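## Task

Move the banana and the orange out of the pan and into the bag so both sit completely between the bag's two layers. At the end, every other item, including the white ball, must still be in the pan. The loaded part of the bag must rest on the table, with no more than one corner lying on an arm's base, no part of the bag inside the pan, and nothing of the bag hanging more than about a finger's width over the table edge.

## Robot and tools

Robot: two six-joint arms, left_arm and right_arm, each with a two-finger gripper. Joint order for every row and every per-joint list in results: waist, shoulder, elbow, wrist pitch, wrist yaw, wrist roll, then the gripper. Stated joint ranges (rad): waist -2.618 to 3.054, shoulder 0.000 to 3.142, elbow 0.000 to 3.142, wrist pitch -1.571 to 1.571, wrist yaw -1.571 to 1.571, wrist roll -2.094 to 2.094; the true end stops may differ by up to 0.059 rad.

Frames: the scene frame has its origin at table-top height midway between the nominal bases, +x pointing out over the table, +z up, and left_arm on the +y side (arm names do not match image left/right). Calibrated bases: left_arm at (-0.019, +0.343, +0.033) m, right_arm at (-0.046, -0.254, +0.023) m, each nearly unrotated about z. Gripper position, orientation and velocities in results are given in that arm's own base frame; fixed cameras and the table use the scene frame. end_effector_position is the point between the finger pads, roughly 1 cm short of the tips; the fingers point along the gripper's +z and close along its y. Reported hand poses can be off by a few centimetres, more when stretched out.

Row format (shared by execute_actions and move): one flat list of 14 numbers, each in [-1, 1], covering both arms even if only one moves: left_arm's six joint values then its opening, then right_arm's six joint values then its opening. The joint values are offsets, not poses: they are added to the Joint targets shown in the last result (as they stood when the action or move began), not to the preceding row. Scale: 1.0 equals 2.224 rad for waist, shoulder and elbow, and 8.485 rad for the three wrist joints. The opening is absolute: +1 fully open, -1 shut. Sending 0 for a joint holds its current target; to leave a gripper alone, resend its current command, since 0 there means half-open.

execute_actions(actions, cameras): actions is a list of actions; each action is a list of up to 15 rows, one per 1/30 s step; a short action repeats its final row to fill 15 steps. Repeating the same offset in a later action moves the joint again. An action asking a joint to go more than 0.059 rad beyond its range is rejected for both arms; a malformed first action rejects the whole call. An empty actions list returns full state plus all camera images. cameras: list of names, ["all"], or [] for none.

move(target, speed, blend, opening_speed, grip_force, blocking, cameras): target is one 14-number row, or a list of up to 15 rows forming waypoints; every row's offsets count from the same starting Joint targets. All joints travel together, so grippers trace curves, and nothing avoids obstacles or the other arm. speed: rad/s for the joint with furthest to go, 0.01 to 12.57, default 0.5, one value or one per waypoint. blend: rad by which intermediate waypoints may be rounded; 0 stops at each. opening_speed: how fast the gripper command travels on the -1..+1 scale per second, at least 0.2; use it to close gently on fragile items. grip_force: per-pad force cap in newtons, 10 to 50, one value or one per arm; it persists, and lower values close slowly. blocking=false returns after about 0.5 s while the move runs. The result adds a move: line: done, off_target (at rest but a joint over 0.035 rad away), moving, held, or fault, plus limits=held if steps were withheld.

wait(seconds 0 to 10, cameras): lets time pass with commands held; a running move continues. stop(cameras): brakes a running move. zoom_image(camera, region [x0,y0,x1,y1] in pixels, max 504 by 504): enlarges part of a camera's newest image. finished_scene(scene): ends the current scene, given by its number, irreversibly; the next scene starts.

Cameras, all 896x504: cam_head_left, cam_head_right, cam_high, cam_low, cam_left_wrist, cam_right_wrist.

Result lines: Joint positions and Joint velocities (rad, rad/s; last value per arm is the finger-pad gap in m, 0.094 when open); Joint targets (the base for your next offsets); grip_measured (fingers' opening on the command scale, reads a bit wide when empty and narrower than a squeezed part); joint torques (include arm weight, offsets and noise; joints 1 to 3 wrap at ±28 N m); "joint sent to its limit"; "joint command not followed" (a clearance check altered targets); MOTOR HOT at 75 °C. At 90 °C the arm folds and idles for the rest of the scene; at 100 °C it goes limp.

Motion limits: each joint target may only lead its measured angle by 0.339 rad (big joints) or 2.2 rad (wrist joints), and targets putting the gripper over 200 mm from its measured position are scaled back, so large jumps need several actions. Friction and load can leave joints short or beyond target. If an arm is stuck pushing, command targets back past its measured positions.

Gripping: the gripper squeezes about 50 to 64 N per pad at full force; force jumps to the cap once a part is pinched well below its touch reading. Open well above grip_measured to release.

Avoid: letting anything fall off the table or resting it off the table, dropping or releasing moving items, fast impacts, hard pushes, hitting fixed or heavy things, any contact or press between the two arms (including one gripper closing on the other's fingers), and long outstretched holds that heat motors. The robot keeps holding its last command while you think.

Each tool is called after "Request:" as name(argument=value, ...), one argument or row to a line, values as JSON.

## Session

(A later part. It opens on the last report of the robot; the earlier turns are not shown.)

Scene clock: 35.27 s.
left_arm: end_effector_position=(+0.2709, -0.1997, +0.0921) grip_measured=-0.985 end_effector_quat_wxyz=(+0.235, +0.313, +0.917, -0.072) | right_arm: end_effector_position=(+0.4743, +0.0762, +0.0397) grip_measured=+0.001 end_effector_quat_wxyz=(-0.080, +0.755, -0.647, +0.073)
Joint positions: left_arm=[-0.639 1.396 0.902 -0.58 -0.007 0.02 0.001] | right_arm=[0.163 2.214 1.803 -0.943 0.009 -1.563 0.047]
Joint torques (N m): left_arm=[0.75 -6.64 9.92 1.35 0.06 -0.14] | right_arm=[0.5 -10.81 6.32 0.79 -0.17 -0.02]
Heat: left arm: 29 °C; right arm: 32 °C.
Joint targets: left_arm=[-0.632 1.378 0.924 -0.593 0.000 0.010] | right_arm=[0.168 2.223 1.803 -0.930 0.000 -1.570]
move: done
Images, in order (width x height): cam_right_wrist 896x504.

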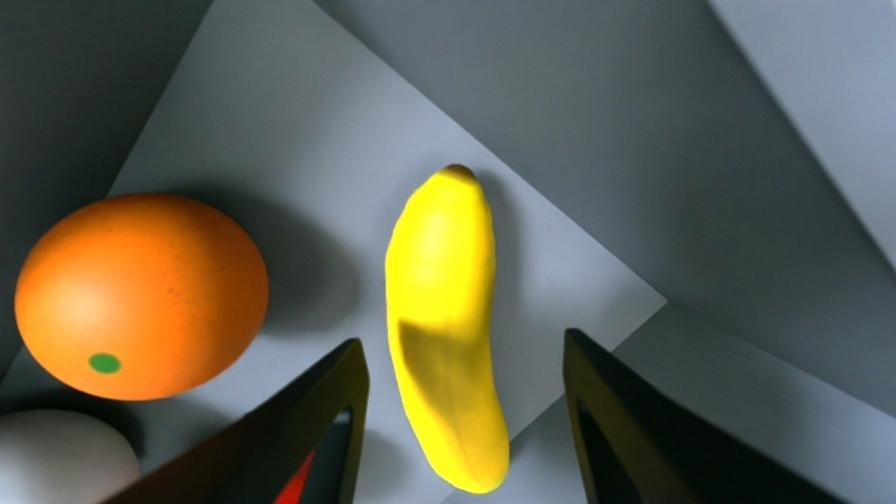

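Request:
move(
  target=[
    [0,0,0,0,0,0,-1,-0.0112,0,0,0,0,0,0.0],
    [0,0,0,0,0,0,-1,-0.0112,0.0172,-0.0364,0.014,0,0,0.0],
    [0,0,0,0,0,0,-1,-0.0112,0.0172,-0.0364,0.014,0,0,-0.35],
  ],
  speed=0.25,
  blend=[0.01,0,0],
  opening_speed=0.4,
  cameras=["cam_right_wrist"],
)

Scene clock: 38.03 s.
left_arm: end_effector_position=(+0.2709, -0.1997, +0.0921) grip_measured=-0.985 end_effector_quat_wxyz=(+0.235, +0.313, +0.917, -0.072) | right_arm: end_effector_position=(+0.4756, +0.0689, +0.0048) grip_measured=-0.347 end_effector_quat_wxyz=(-0.078, +0.751, -0.652, +0.073)
Joint positions: left_arm=[-0.639 1.396 0.902 -0.58 -0.007 0.02 0.001] | right_arm=[0.147 2.251 1.723 -0.829 0.009 -1.565 0.031]
Joint torques (N m): left_arm=[0.77 -6.6 9.89 1.34 0.07 -0.14] | right_arm=[-0.38 -10.76 6.09 0.82 -0.17 0]
Heat: left arm: 30 °C; right arm: 33 °C.
Joint targets: left_arm=[-0.632 1.378 0.924 -0.593 0.000 0.010] | right_arm=[0.143 2.262 1.722 -0.811 0.000 -1.570]
move: done
Images, in order (width x height): cam_right_wrist 896x504.

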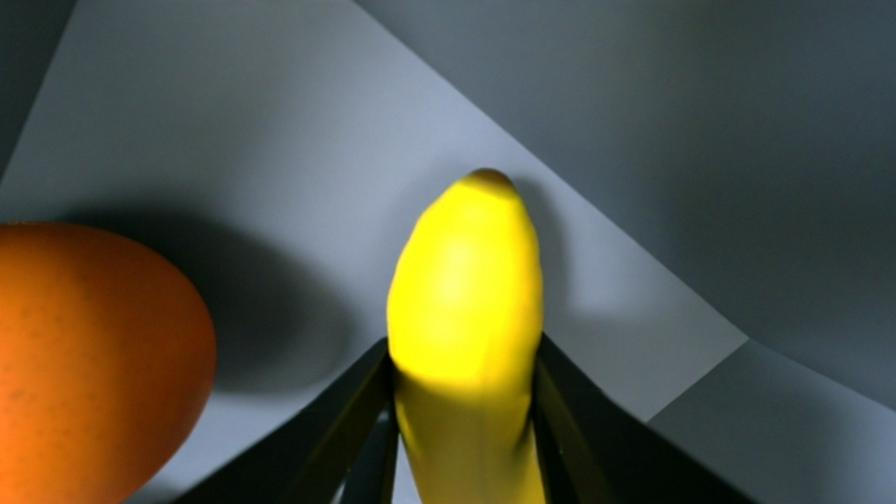

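Request:
move(
  target=[
    [0,0,0,0,0,0,-1,0,0,0,0,0,0,-0.48],
    [0,0,0,0,0,0,-1,0,-0.0468,0.1151,-0.0423,0,0,-0.48],
    [0,0,0,0,0,0,-1,0,-0.1107,0.1001,-0.0551,0,0,-0.48],
  ],
  speed=0.4,
  blend=[0,0.03,0],
  grip_force=[50,20],
  opening_speed=0.4,
  cameras=["cam_right_wrist","cam_low"],
)

Scene clock: 40.83 s.
left_arm: end_effector_position=(+0.2709, -0.1997, +0.0921) grip_measured=-0.985 end_effector_quat_wxyz=(+0.235, +0.313, +0.917, -0.072) | right_arm: end_effector_position=(+0.4339, +0.0627, +0.1383) grip_measured=-0.399 end_effector_quat_wxyz=(-0.070, +0.751, -0.653, +0.065)
Joint positions: left_arm=[-0.639 1.396 0.902 -0.58 -0.007 0.02 0.001] | right_arm=[0.147 2.048 1.942 -1.273 0.009 -1.565 0.028]
Joint torques (N m): left_arm=[0.77 -6.61 9.96 1.35 0.08 -0.13] | right_arm=[-0.38 -13.3 6.57 0.54 -0.17 0]
Heat: left arm: 31 °C; right arm: 34 °C.
Joint targets: left_arm=[-0.632 1.378 0.924 -0.593 0.000 0.010] | right_arm=[0.143 2.015 1.945 -1.278 0.000 -1.570]
grip_force (N): 50, 20
move: done
Images, in order (width x height): cam_low 896x504, cam_right_wrist 896x504.

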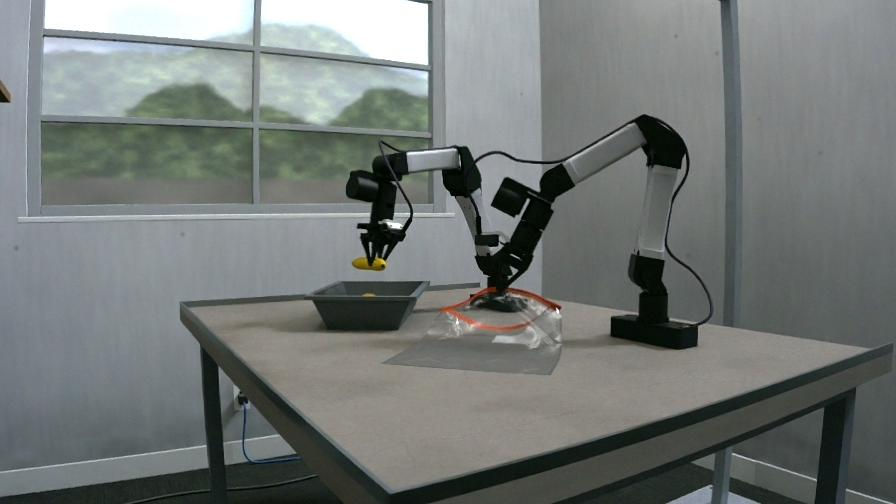

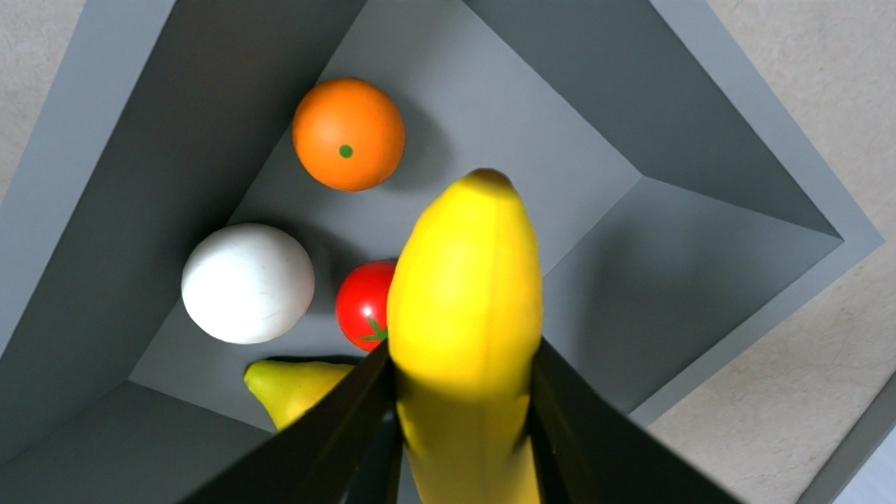

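Request:
move(
  target=[
    [0,0,0,0,0,0,-1,0.3629,-0.1692,-0.2321,-0.0014,0,0.185,-0.48],
    [0,0,0,0,0,0,-1,0.3629,-0.1198,-0.4043,0.0566,0,0.185,-0.48],
  ],
  speed=[0.9,0.4],
  blend=[0.05,0],
  cameras=["cam_right_wrist","cam_head_left","cam_low"],
)

Request:
zoom_image(
  camera="cam_head_left",
  region=[280, 230, 480, 390],
)

Scene clock: 45.63 s.
left_arm: end_effector_position=(+0.2709, -0.1997, +0.0921) grip_measured=-0.985 end_effector_quat_wxyz=(+0.235, +0.313, +0.917, -0.072) | right_arm: end_effector_position=(+0.1806, +0.2487, +0.0152) grip_measured=-0.399 end_effector_quat_wxyz=(+0.030, -0.459, +0.888, +0.012)
Joint positions: left_arm=[-0.639 1.396 0.902 -0.58 -0.007 0.02 0.001] | right_arm=[0.946 1.742 1.046 -0.811 0.005 -0.008 0.028]
Joint torques (N m): left_arm=[0.72 -6.67 9.94 1.34 0.07 -0.13] | right_arm=[0.43 -6.43 5.64 0.55 -0.07 0.14]
Heat: left arm: 31 °C; right arm: 35 °C.
Joint targets: left_arm=[-0.632 1.378 0.924 -0.593 0.000 0.010] | right_arm=[0.950 1.749 1.045 -0.798 0.000 0.000]
grip_force (N): 50, 20
move: done
Images, in order (width x height): cam_head_left 896x504, cam_low 896x504, cam_right_wrist 896x504.

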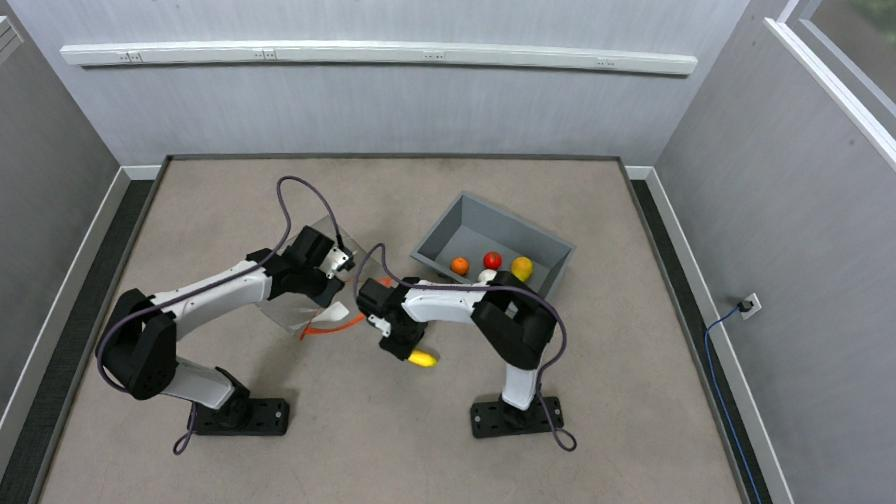

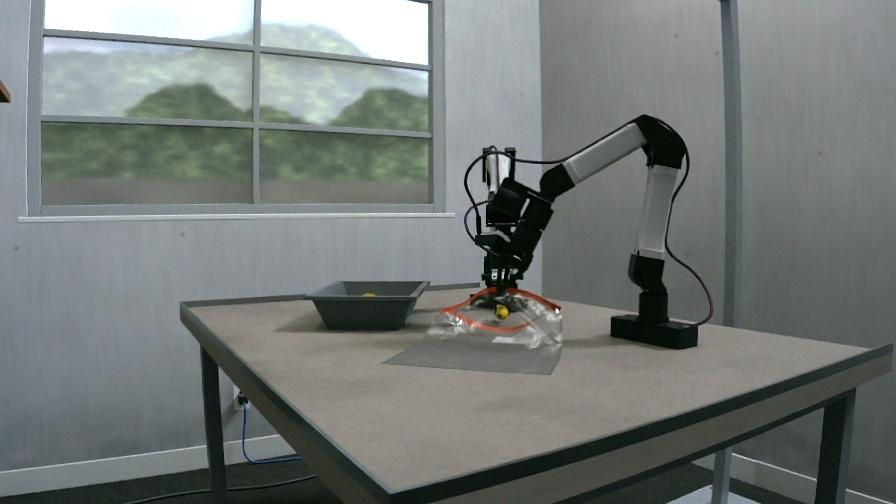

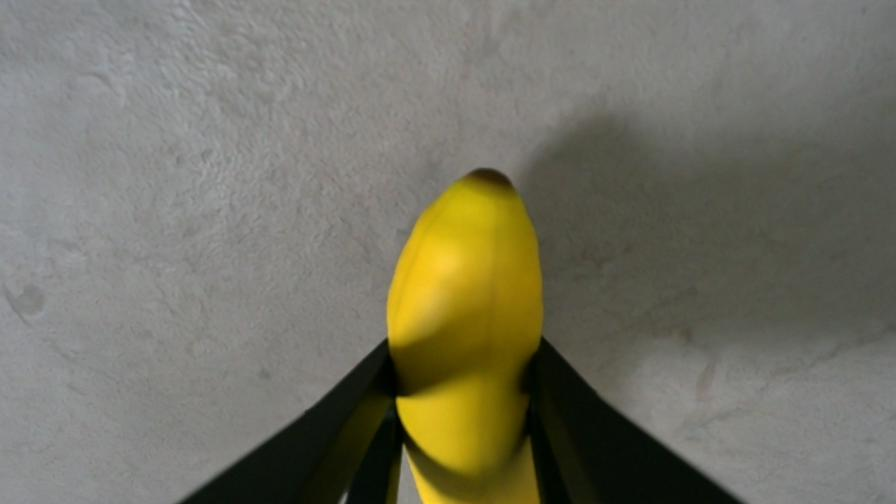

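Scaled by 2.520 from the camera's 896x504 image, which has a finer 1280x720 frame.

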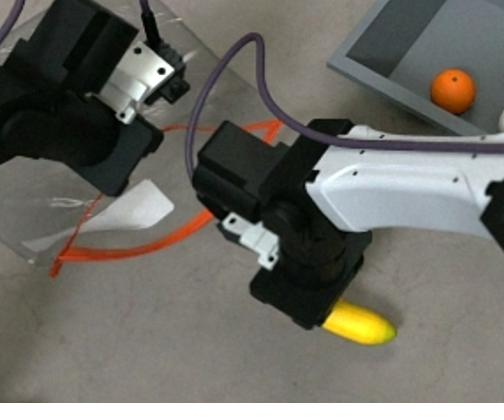

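Request:
move(
  target=[
    [0,0,0,0,0,0,-1,0,0.0095,-0.0091,0.0051,0,0,-0.48],
    [0,0,0,0,0,0,-1,0,0.0095,-0.0091,0.0051,0,0,-0.1],
  ],
  speed=0.15,
  opening_speed=0.3,
  cameras=["cam_right_wrist"],
)

Scene clock: 48.33 s.
left_arm: end_effector_position=(+0.2709, -0.1997, +0.0921) grip_measured=-0.985 end_effector_quat_wxyz=(+0.235, +0.313, +0.917, -0.072) | right_arm: end_effector_position=(+0.1820, +0.2507, +0.0064) grip_measured=-0.101 end_effector_quat_wxyz=(+0.033, -0.458, +0.888, +0.014)
Joint positions: left_arm=[-0.639 1.396 0.902 -0.58 -0.007 0.02 0.001] | right_arm=[0.946 1.76 1.028 -0.767 0.005 -0.008 0.042]
Joint torques (N m): left_arm=[0.7 -6.63 9.91 1.35 0.06 -0.13] | right_arm=[0.46 -6.3 5.34 0.56 -0.08 0.13]
Heat: left arm: 32 °C; right arm: 35 °C.
Joint targets: left_arm=[-0.632 1.378 0.924 -0.593 0.000 0.010] | right_arm=[0.950 1.770 1.025 -0.755 0.000 0.000]
grip_force (N): 50, 20
move: done
Images, in order (width x height): cam_right_wrist 896x504.

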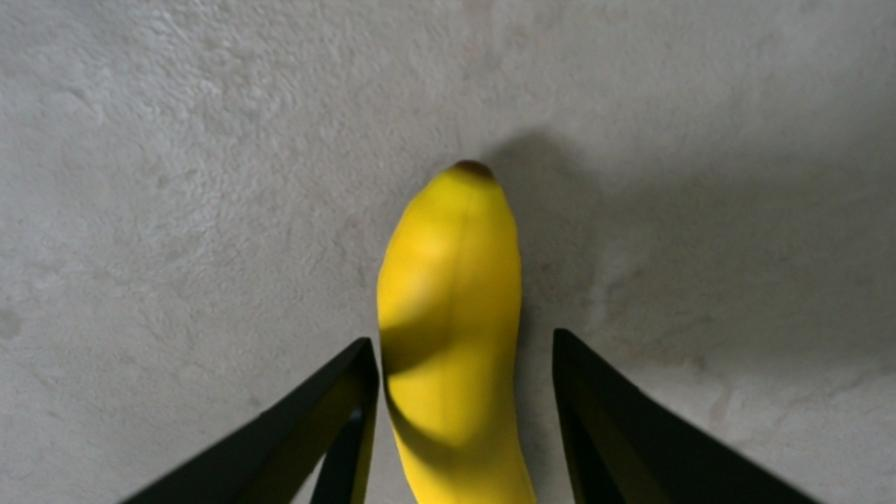

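Request:
move(
  target=[
    [0,0,0,0,0,0,-1,0,-0.0493,0.0829,-0.0346,0,0,0.1],
    [0,0,0,0,0,0,-1,0,-0.4047,-0.3228,0.0728,0,0,0.1],
  ],
  speed=0.6,
  blend=[0.03,0],
  opening_speed=0.5,
  cameras=["cam_right_wrist","cam_head_left"],
)

Request:
zoom_image(
  camera="cam_head_left",
  region=[280, 230, 480, 390],
)

Scene clock: 52.13 s.
left_arm: end_effector_position=(+0.2709, -0.1997, +0.0921) grip_measured=-0.985 end_effector_quat_wxyz=(+0.235, +0.313, +0.917, -0.072) | right_arm: end_effector_position=(+0.1618, +0.2227, +0.0693) grip_measured=+0.099 end_effector_quat_wxyz=(+0.365, -0.418, +0.812, +0.182)
Joint positions: left_arm=[-0.639 1.396 0.902 -0.58 -0.007 0.02 0.001] | right_arm=[0.946 0.882 0.309 -0.158 0.005 -0.008 0.052]
Joint torques (N m): left_arm=[0.75 -6.63 9.92 1.35 0.08 -0.14] | right_arm=[0.43 -2.41 6.93 1.83 -0.07 0.12]
Heat: left arm: 32 °C; right arm: 35 °C.
Joint targets: left_arm=[-0.632 1.378 0.924 -0.593 0.000 0.010] | right_arm=[0.950 0.870 0.307 -0.137 0.000 0.000]
grip_force (N): 50, 20
move: done
Images, in order (width x height): cam_head_left 896x504, cam_right_wrist 896x504.

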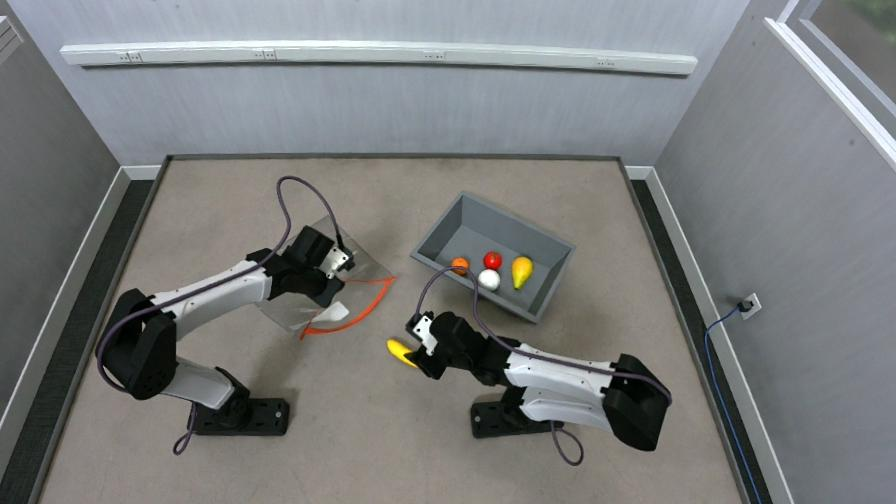

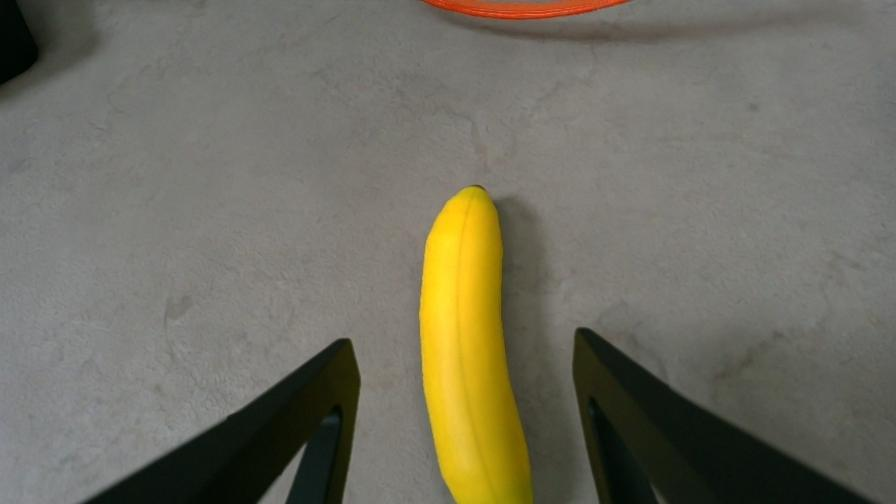

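Scaled by 2.520 from the camera's 896x504 image, which has a finer 1280x720 frame.

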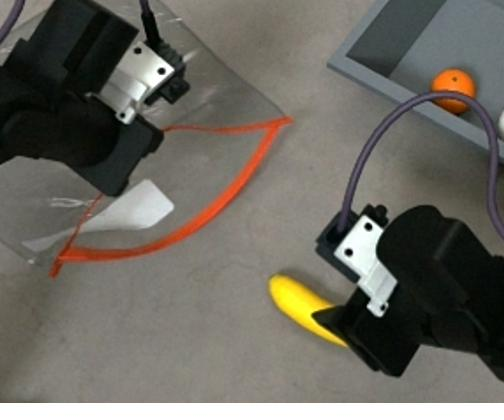

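Request:
move(
  target=[
    [0,0,0,0,0,0,-1,0,0.1639,-0.0778,0.0633,0,0,0.1],
    [0,0,0,0,0,0,-1,0,0.1639,-0.0778,0.0633,0,0,-0.48],
  ],
  speed=0.3,
  opening_speed=0.4,
  cameras=["cam_right_wrist"],
)

Scene clock: 57.27 s.
left_arm: end_effector_position=(+0.2709, -0.1997, +0.0921) grip_measured=-0.985 end_effector_quat_wxyz=(+0.235, +0.313, +0.917, -0.072) | right_arm: end_effector_position=(+0.1678, +0.2310, +0.0107) grip_measured=-0.440 end_effector_quat_wxyz=(+0.373, -0.416, +0.808, +0.186)
Joint positions: left_arm=[-0.639 1.396 0.902 -0.58 -0.007 0.02 0.001] | right_arm=[0.946 1.227 0.136 0.381 0.005 -0.008 0.026]
Joint torques (N m): left_arm=[0.75 -6.6 9.94 1.34 0.07 -0.12] | right_arm=[0.4 -1.81 5.27 1.85 -0.07 0.12]
Heat: left arm: 33 °C; right arm: 35 °C.
Joint targets: left_arm=[-0.632 1.378 0.924 -0.593 0.000 0.010] | right_arm=[0.950 1.235 0.134 0.400 0.000 0.000]
grip_force (N): 50, 20
move: done
Images, in order (width x height): cam_right_wrist 896x504.

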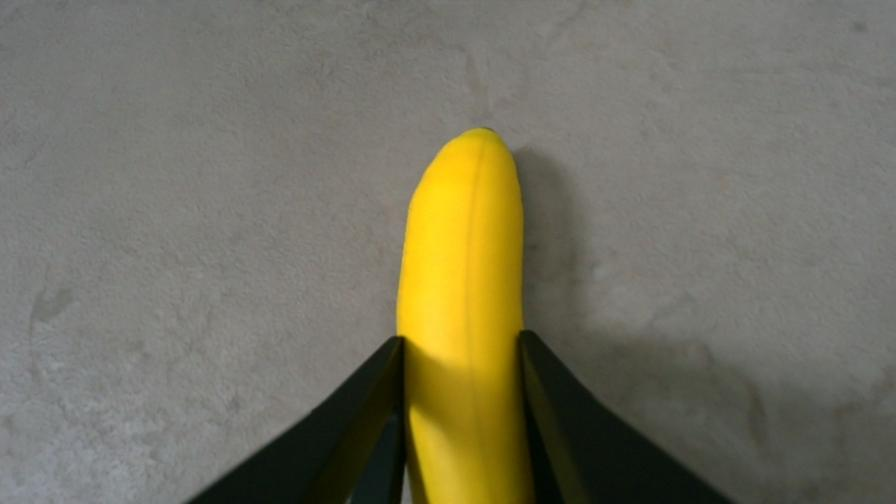

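Request:
move(
  target=[
    [0,0,0,0,0,0,-1,0,-0.0875,0.0012,-0.0173,0,0,-0.48],
    [0,0,0,0,0,0,-1,-0.0674,-0.0633,0.0312,-0.0188,0,0,-0.48],
    [0,0,0,0,0,0,-1,-0.0674,0.1628,0.1849,0.0002,0,0,-0.48],
  ],
  speed=0.4,
  blend=0.03,
  cameras=["cam_right_wrist","cam_head_left","cam_low","cam_left_wrist"],
)

Request:
zoom_image(
  camera="cam_head_left",
  region=[280, 230, 480, 390],
)

Request:
zoom_image(
  camera="cam_low",
  region=[380, 230, 600, 400],
)

Scene clock: 61.07 s.
left_arm: end_effector_position=(+0.2709, -0.1997, +0.0921) grip_measured=-0.985 end_effector_quat_wxyz=(+0.235, +0.313, +0.917, -0.072) | right_arm: end_effector_position=(+0.2679, +0.2790, +0.0343) grip_measured=-0.449 end_effector_quat_wxyz=(+0.394, -0.357, +0.831, +0.165)
Joint positions: left_arm=[-0.639 1.396 0.902 -0.58 -0.007 0.02 0.001] | right_arm=[0.807 1.587 0.521 0.378 0.004 -0.007 0.026]
Joint torques (N m): left_arm=[0.77 -6.64 9.96 1.34 0.07 -0.14] | right_arm=[-0.69 -4.89 7.95 1.91 -0.06 0.11]
Heat: left arm: 34 °C; right arm: 34 °C.
Joint targets: left_arm=[-0.632 1.378 0.924 -0.593 0.000 0.010] | right_arm=[0.800 1.597 0.545 0.402 0.000 0.000]
grip_force (N): 50, 20
move: done
Images, in order (width x height): cam_head_left 896x504, cam_low 896x504, cam_left_wrist 896x504, cam_right_wrist 896x504.

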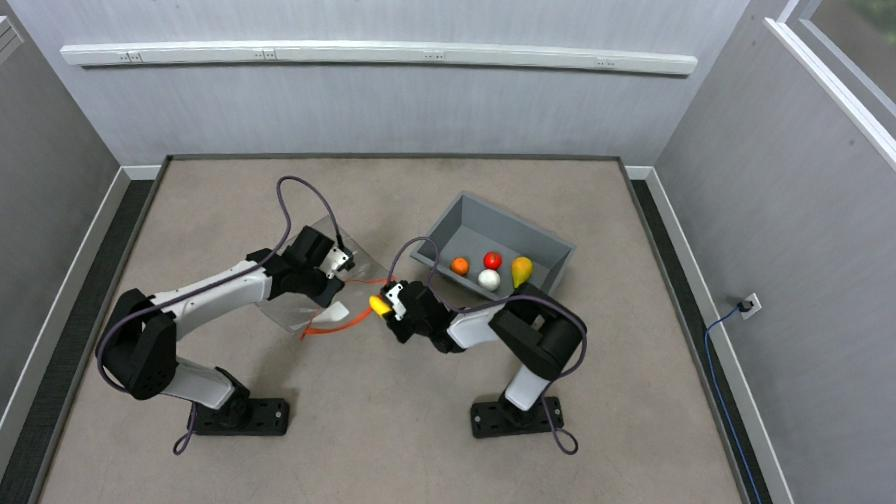

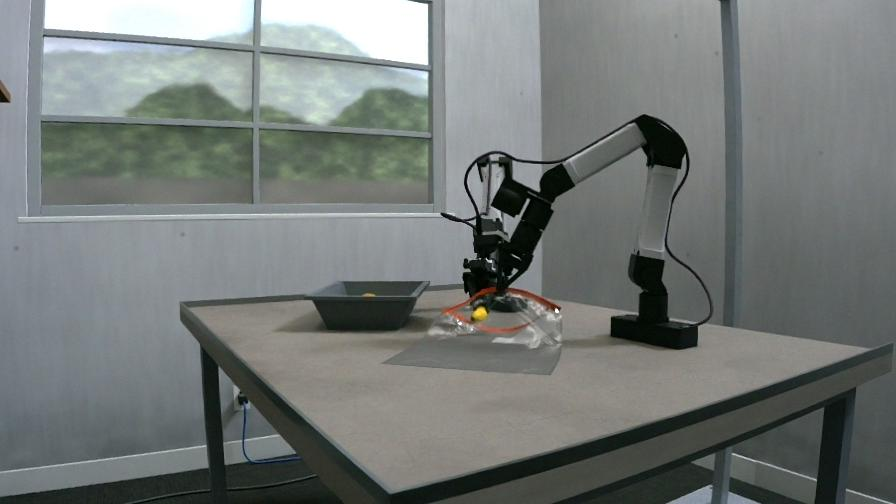

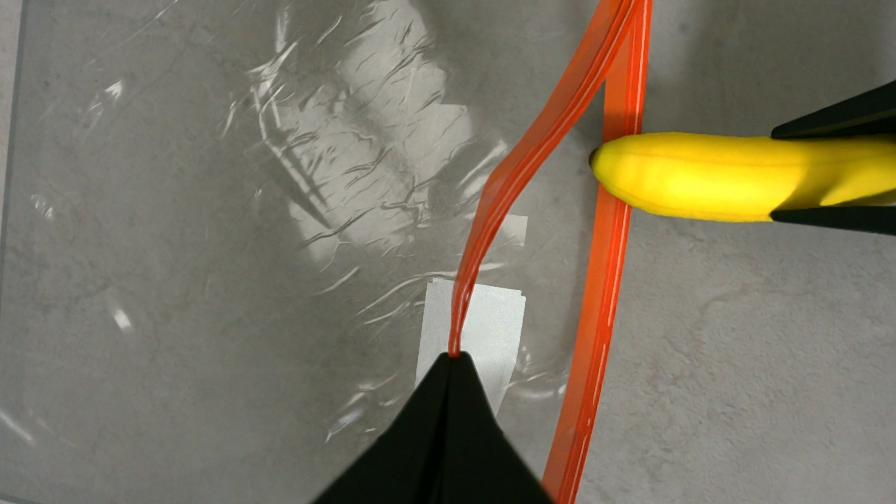

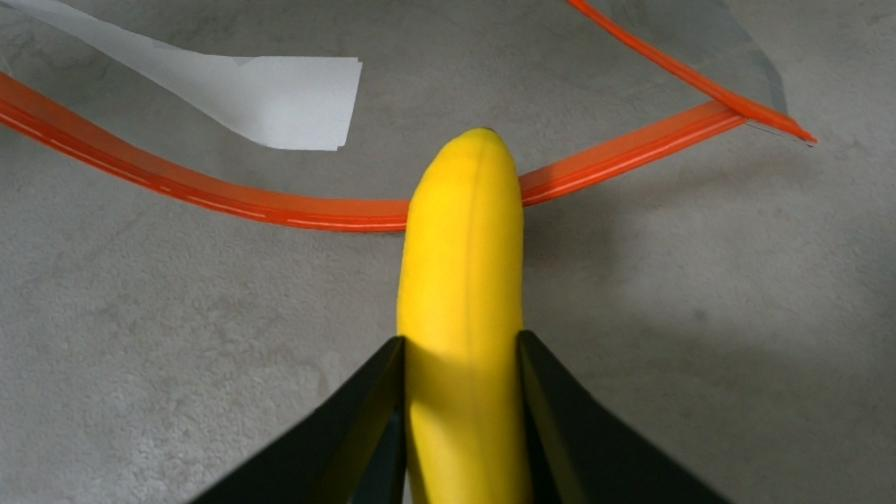

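Scaled by 2.520 from the camera's 896x504 image, which has a finer 1280x720 frame.

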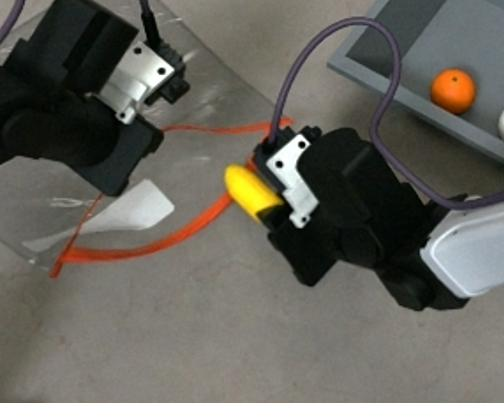

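Scaled by 2.291 from the camera's 896x504 image, which has a finer 1280x720 frame.

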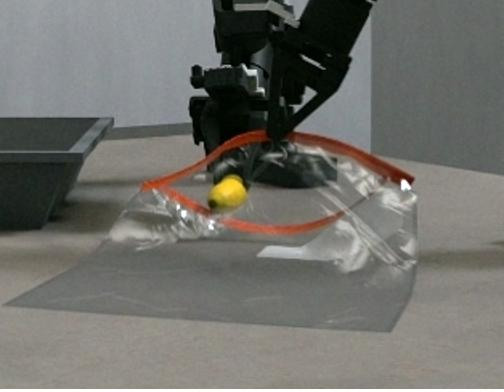

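Request:
move(
  target=[
    [0,0,0,0,0,0,-1,0,0.1034,0.1006,0.0007,0,0,-0.48],
    [0,0,0,0,0,0,-1,0,0.2008,0.2324,-0.0083,0,0,-0.48],
  ],
  speed=0.35,
  blend=0.03,
  cameras=["cam_right_wrist","cam_head_left","cam_low","cam_left_wrist"],
)

Request:
zoom_image(
  camera="cam_head_left",
  region=[280, 230, 480, 390],
)

Request:
zoom_image(
  camera="cam_low",
  region=[380, 230, 600, 400],
)

Scene clock: 63.13 s.
left_arm: end_effector_position=(+0.2709, -0.1997, +0.0921) grip_measured=-0.985 end_effector_quat_wxyz=(+0.235, +0.313, +0.917, -0.072) | right_arm: end_effector_position=(+0.3422, +0.3566, +0.0263) grip_measured=-0.449 end_effector_quat_wxyz=(+0.402, -0.356, +0.827, +0.168)
Joint positions: left_arm=[-0.639 1.396 0.902 -0.58 -0.007 0.02 0.001] | right_arm=[0.807 1.961 0.94 0.352 0.004 -0.007 0.026]
Joint torques (N m): left_arm=[0.79 -6.63 9.94 1.35 0.07 -0.13] | right_arm=[-0.06 -9.44 5.49 1.8 -0.02 0.05]
Heat: left arm: 34 °C; right arm: 34 °C.
Joint targets: left_arm=[-0.632 1.378 0.924 -0.593 0.000 0.010] | right_arm=[0.807 1.957 0.937 0.358 0.004 -0.007]
grip_force (N): 50, 20
move: held (right_arm; a check stopped the path); path passed 1 of 2 targets; limits=held; right_arm: the elbow is farthest, 0.122 rad from its target
joint command not followed: on one or more control steps a check withheld the commanded joint targets of the right arm, and it was not sent them on those steps.
cause: the commanded joint targets, or the way to them, would bring a part of the robot too close to another arm (this arm's wrist (the part past the wrist pitch) and the left arm's wrist camera, 8 mm apart when this arm was first held).
Images, in order (width x height): cam_head_left 896x504, cam_low 896x504, cam_left_wrist 896x504, cam_right_wrist 896x504.

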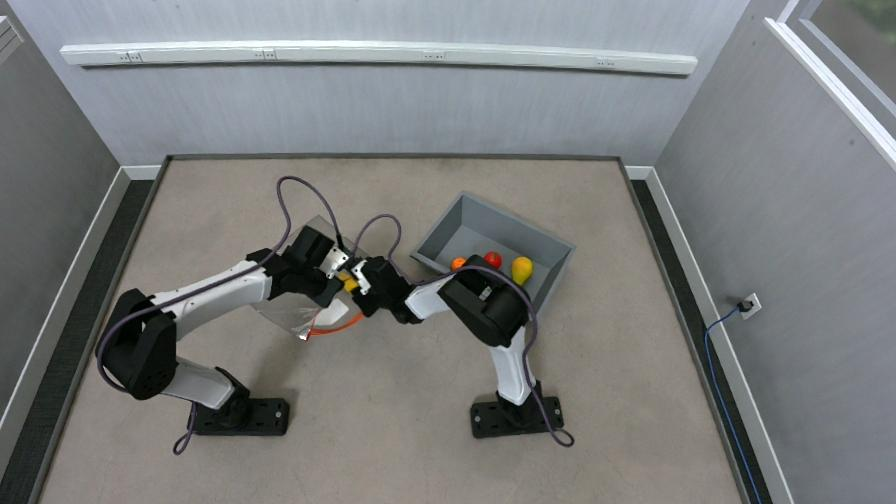

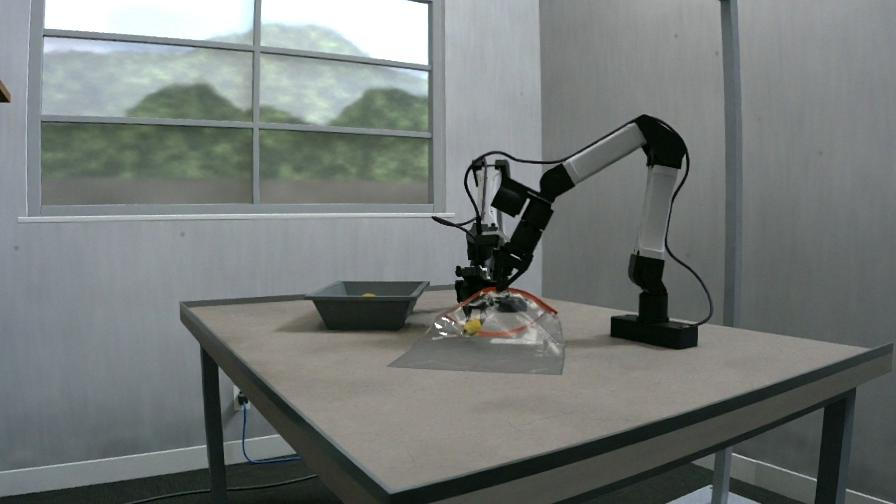

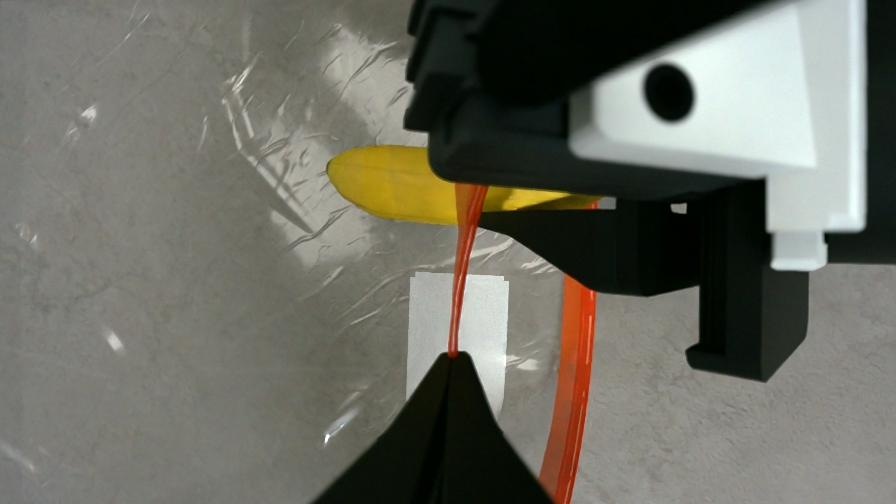

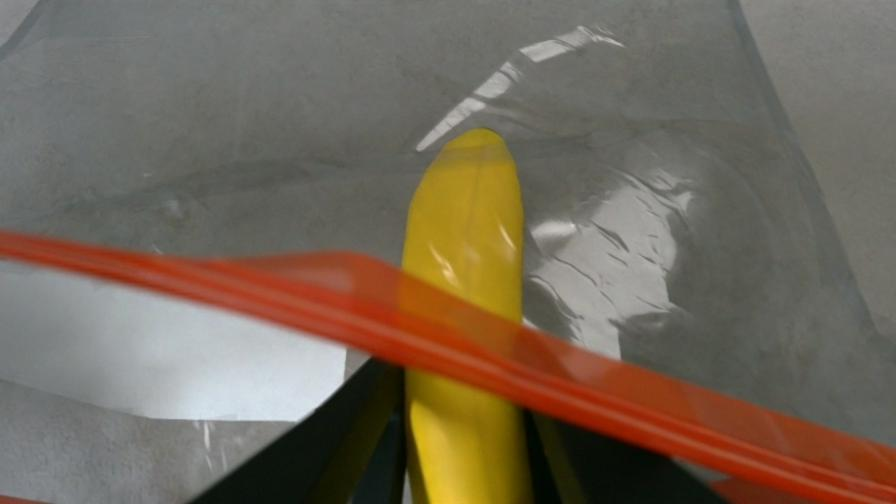

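Scaled by 2.520 from the camera's 896x504 image, which has a finer 1280x720 frame.

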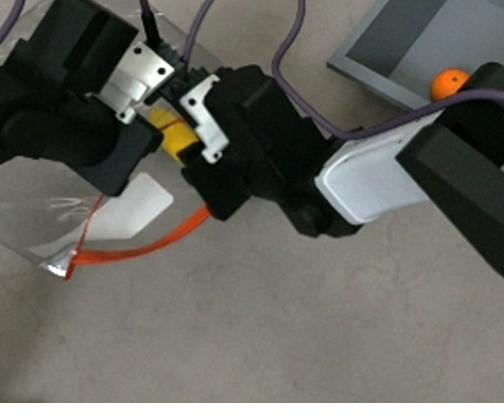

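Scaled by 2.291 from the camera's 896x504 image, which has a finer 1280x720 frame.

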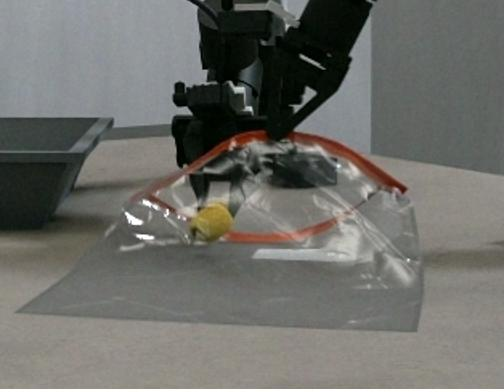

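Request:
execute_actions(
  actions=[],
)

Scene clock: 64.37 s.
left_arm: end_effector_position=(+0.2709, -0.1997, +0.0921) grip_measured=-0.985 end_effector_quat_wxyz=(+0.235, +0.313, +0.917, -0.072) | right_arm: end_effector_position=(+0.3421, +0.3565, +0.0261) grip_measured=-0.449 end_effector_quat_wxyz=(+0.402, -0.356, +0.827, +0.168)
Joint positions: left_arm=[-0.639 1.396 0.902 -0.58 -0.007 0.02 0.001] | right_arm=[0.807 1.961 0.94 0.352 0.004 -0.007 0.026]
Joint velocities: within noise
Joint torques (N m): left_arm=[0.76 -6.64 9.94 1.34 0.07 -0.13] | right_arm=[0.01 -9.47 5.49 1.77 -0.02 0.04]
Heat: left arm: 34 °C; right arm: 35 °C.
Joint targets: left_arm=[-0.632 1.378 0.924 -0.593 0.000 0.010] | right_arm=[0.807 1.957 0.937 0.358 0.004 -0.007]
Tool commands: left_gripper/opening=-1.0 right_gripper/opening=-0.48
grip_force (N): 50, 20

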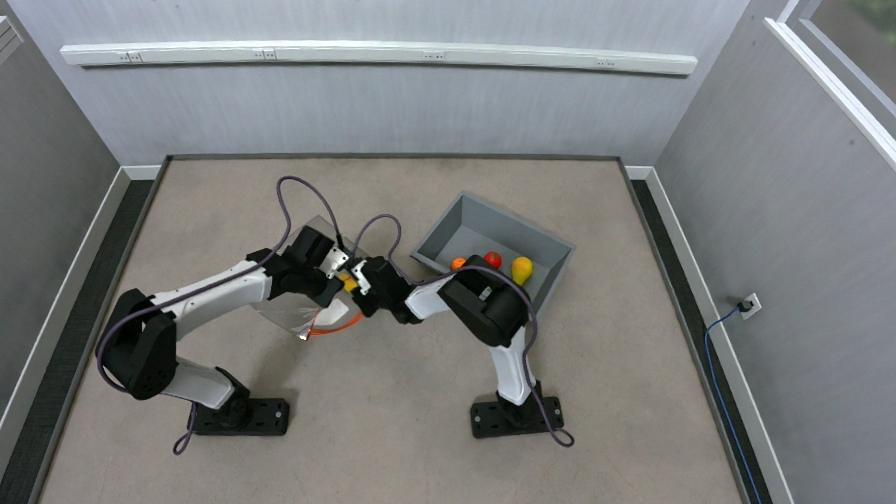

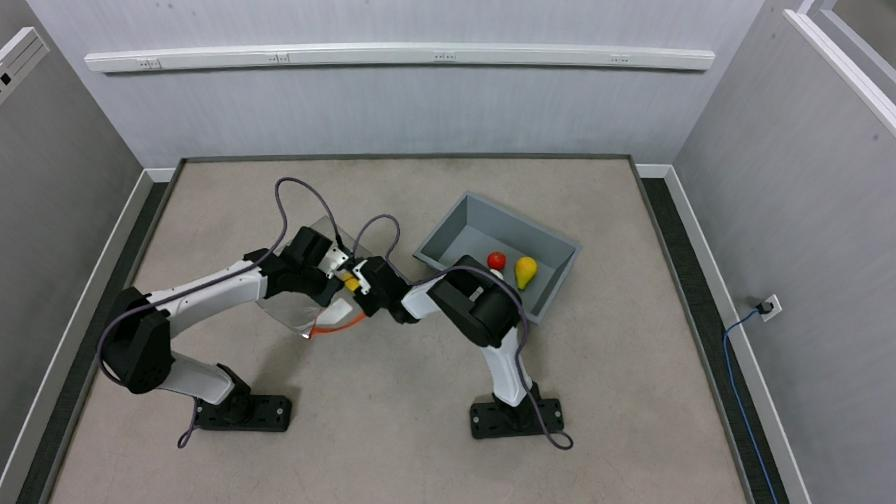

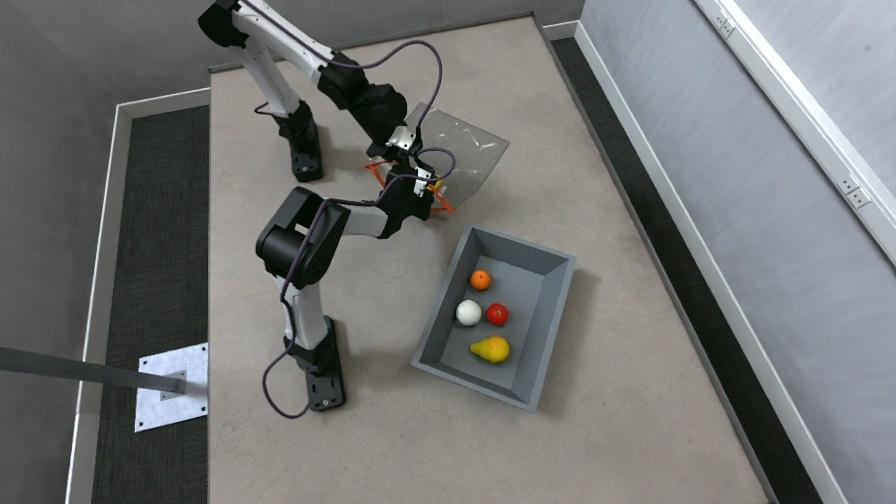

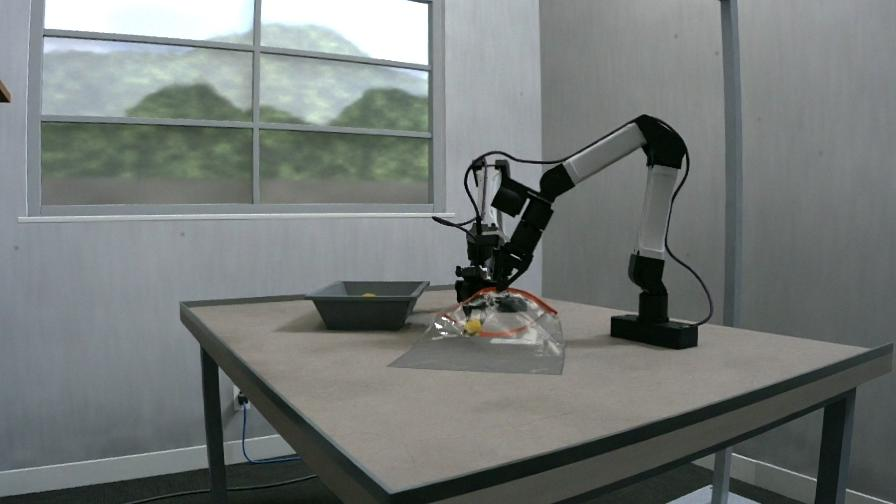

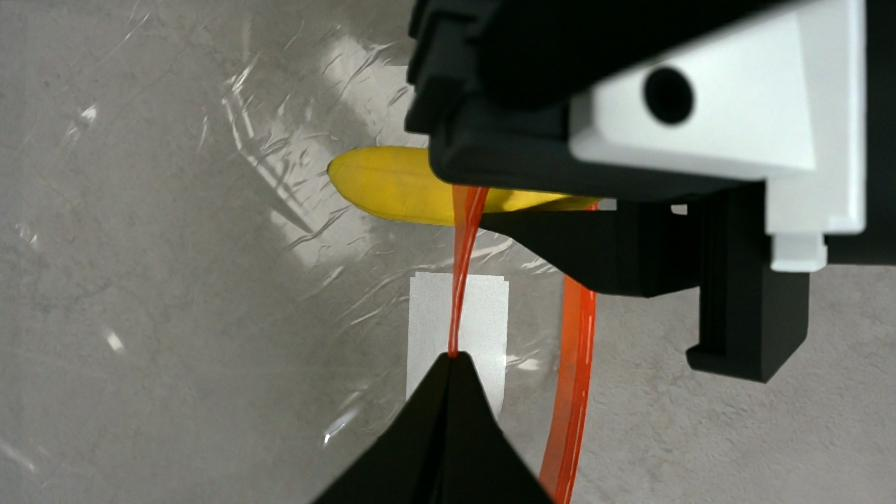

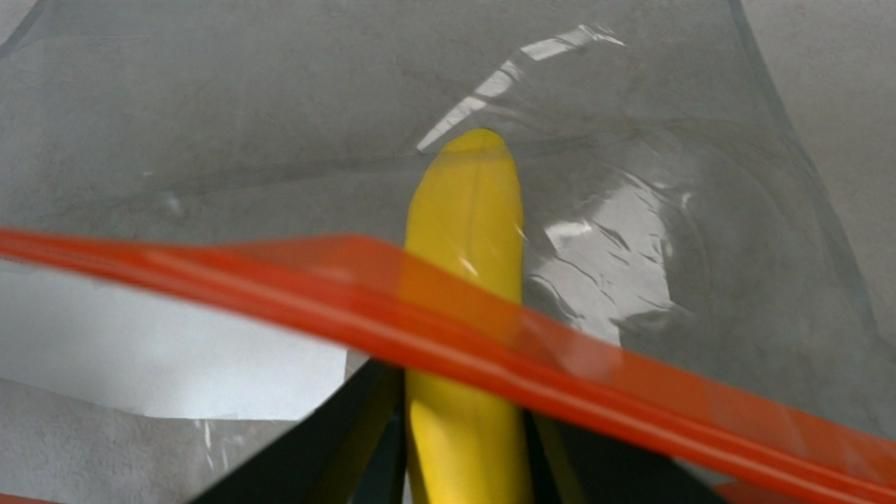

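Request:
move(
  target=[
    [0,0,0,0,0,0,-1,-0.030,0,0,0,0,0,-0.48],
    [0,0,0,0,0,0,-1,-0.030,0.039,0.056,-0.003,0,0,-0.48],
  ],
  speed=0.2,
  cameras=["cam_right_wrist","cam_left_wrist"],
)

Scene clock: 66.77 s.
left_arm: end_effector_position=(+0.2709, -0.1997, +0.0921) grip_measured=-0.985 end_effector_quat_wxyz=(+0.235, +0.313, +0.917, -0.072) | right_arm: end_effector_position=(+0.3795, +0.3490, +0.0236) grip_measured=-0.449 end_effector_quat_wxyz=(+0.407, -0.330, +0.837, +0.156)
Joint positions: left_arm=[-0.639 1.396 0.902 -0.58 -0.007 0.02 0.001] | right_arm=[0.745 2.031 1.036 0.327 0.003 -0.007 0.026]
Joint torques (N m): left_arm=[0.8 -6.64 9.92 1.35 0.07 -0.14] | right_arm=[-0.39 -8.57 8.39 1.74 -0.02 0.05]
Heat: left arm: 34 °C; right arm: 35 °C.
Joint targets: left_arm=[-0.632 1.378 0.924 -0.593 0.000 0.010] | right_arm=[0.741 2.044 1.061 0.333 0.004 -0.007]
grip_force (N): 50, 20
move: done
Images, in order (width x height): cam_left_wrist 896x504, cam_right_wrist 896x504.

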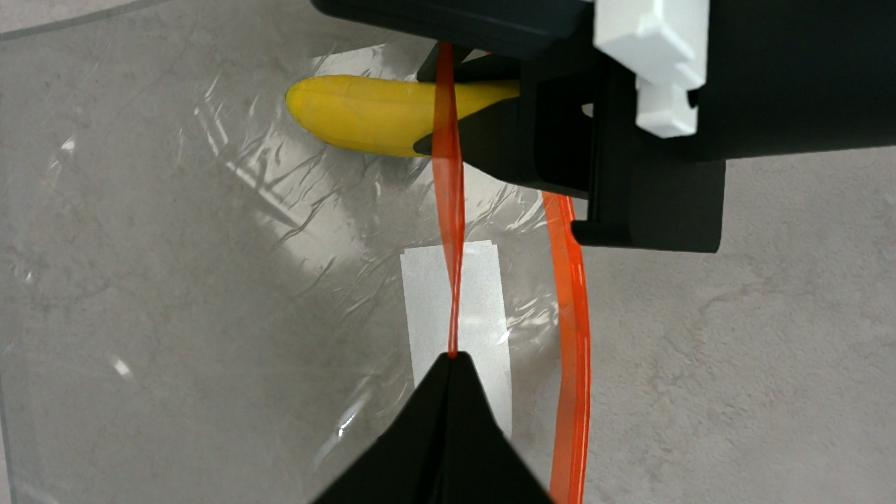

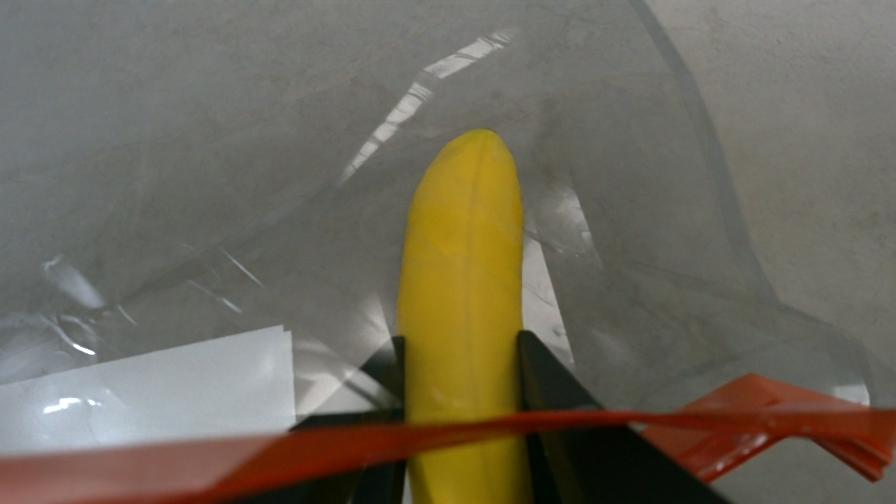

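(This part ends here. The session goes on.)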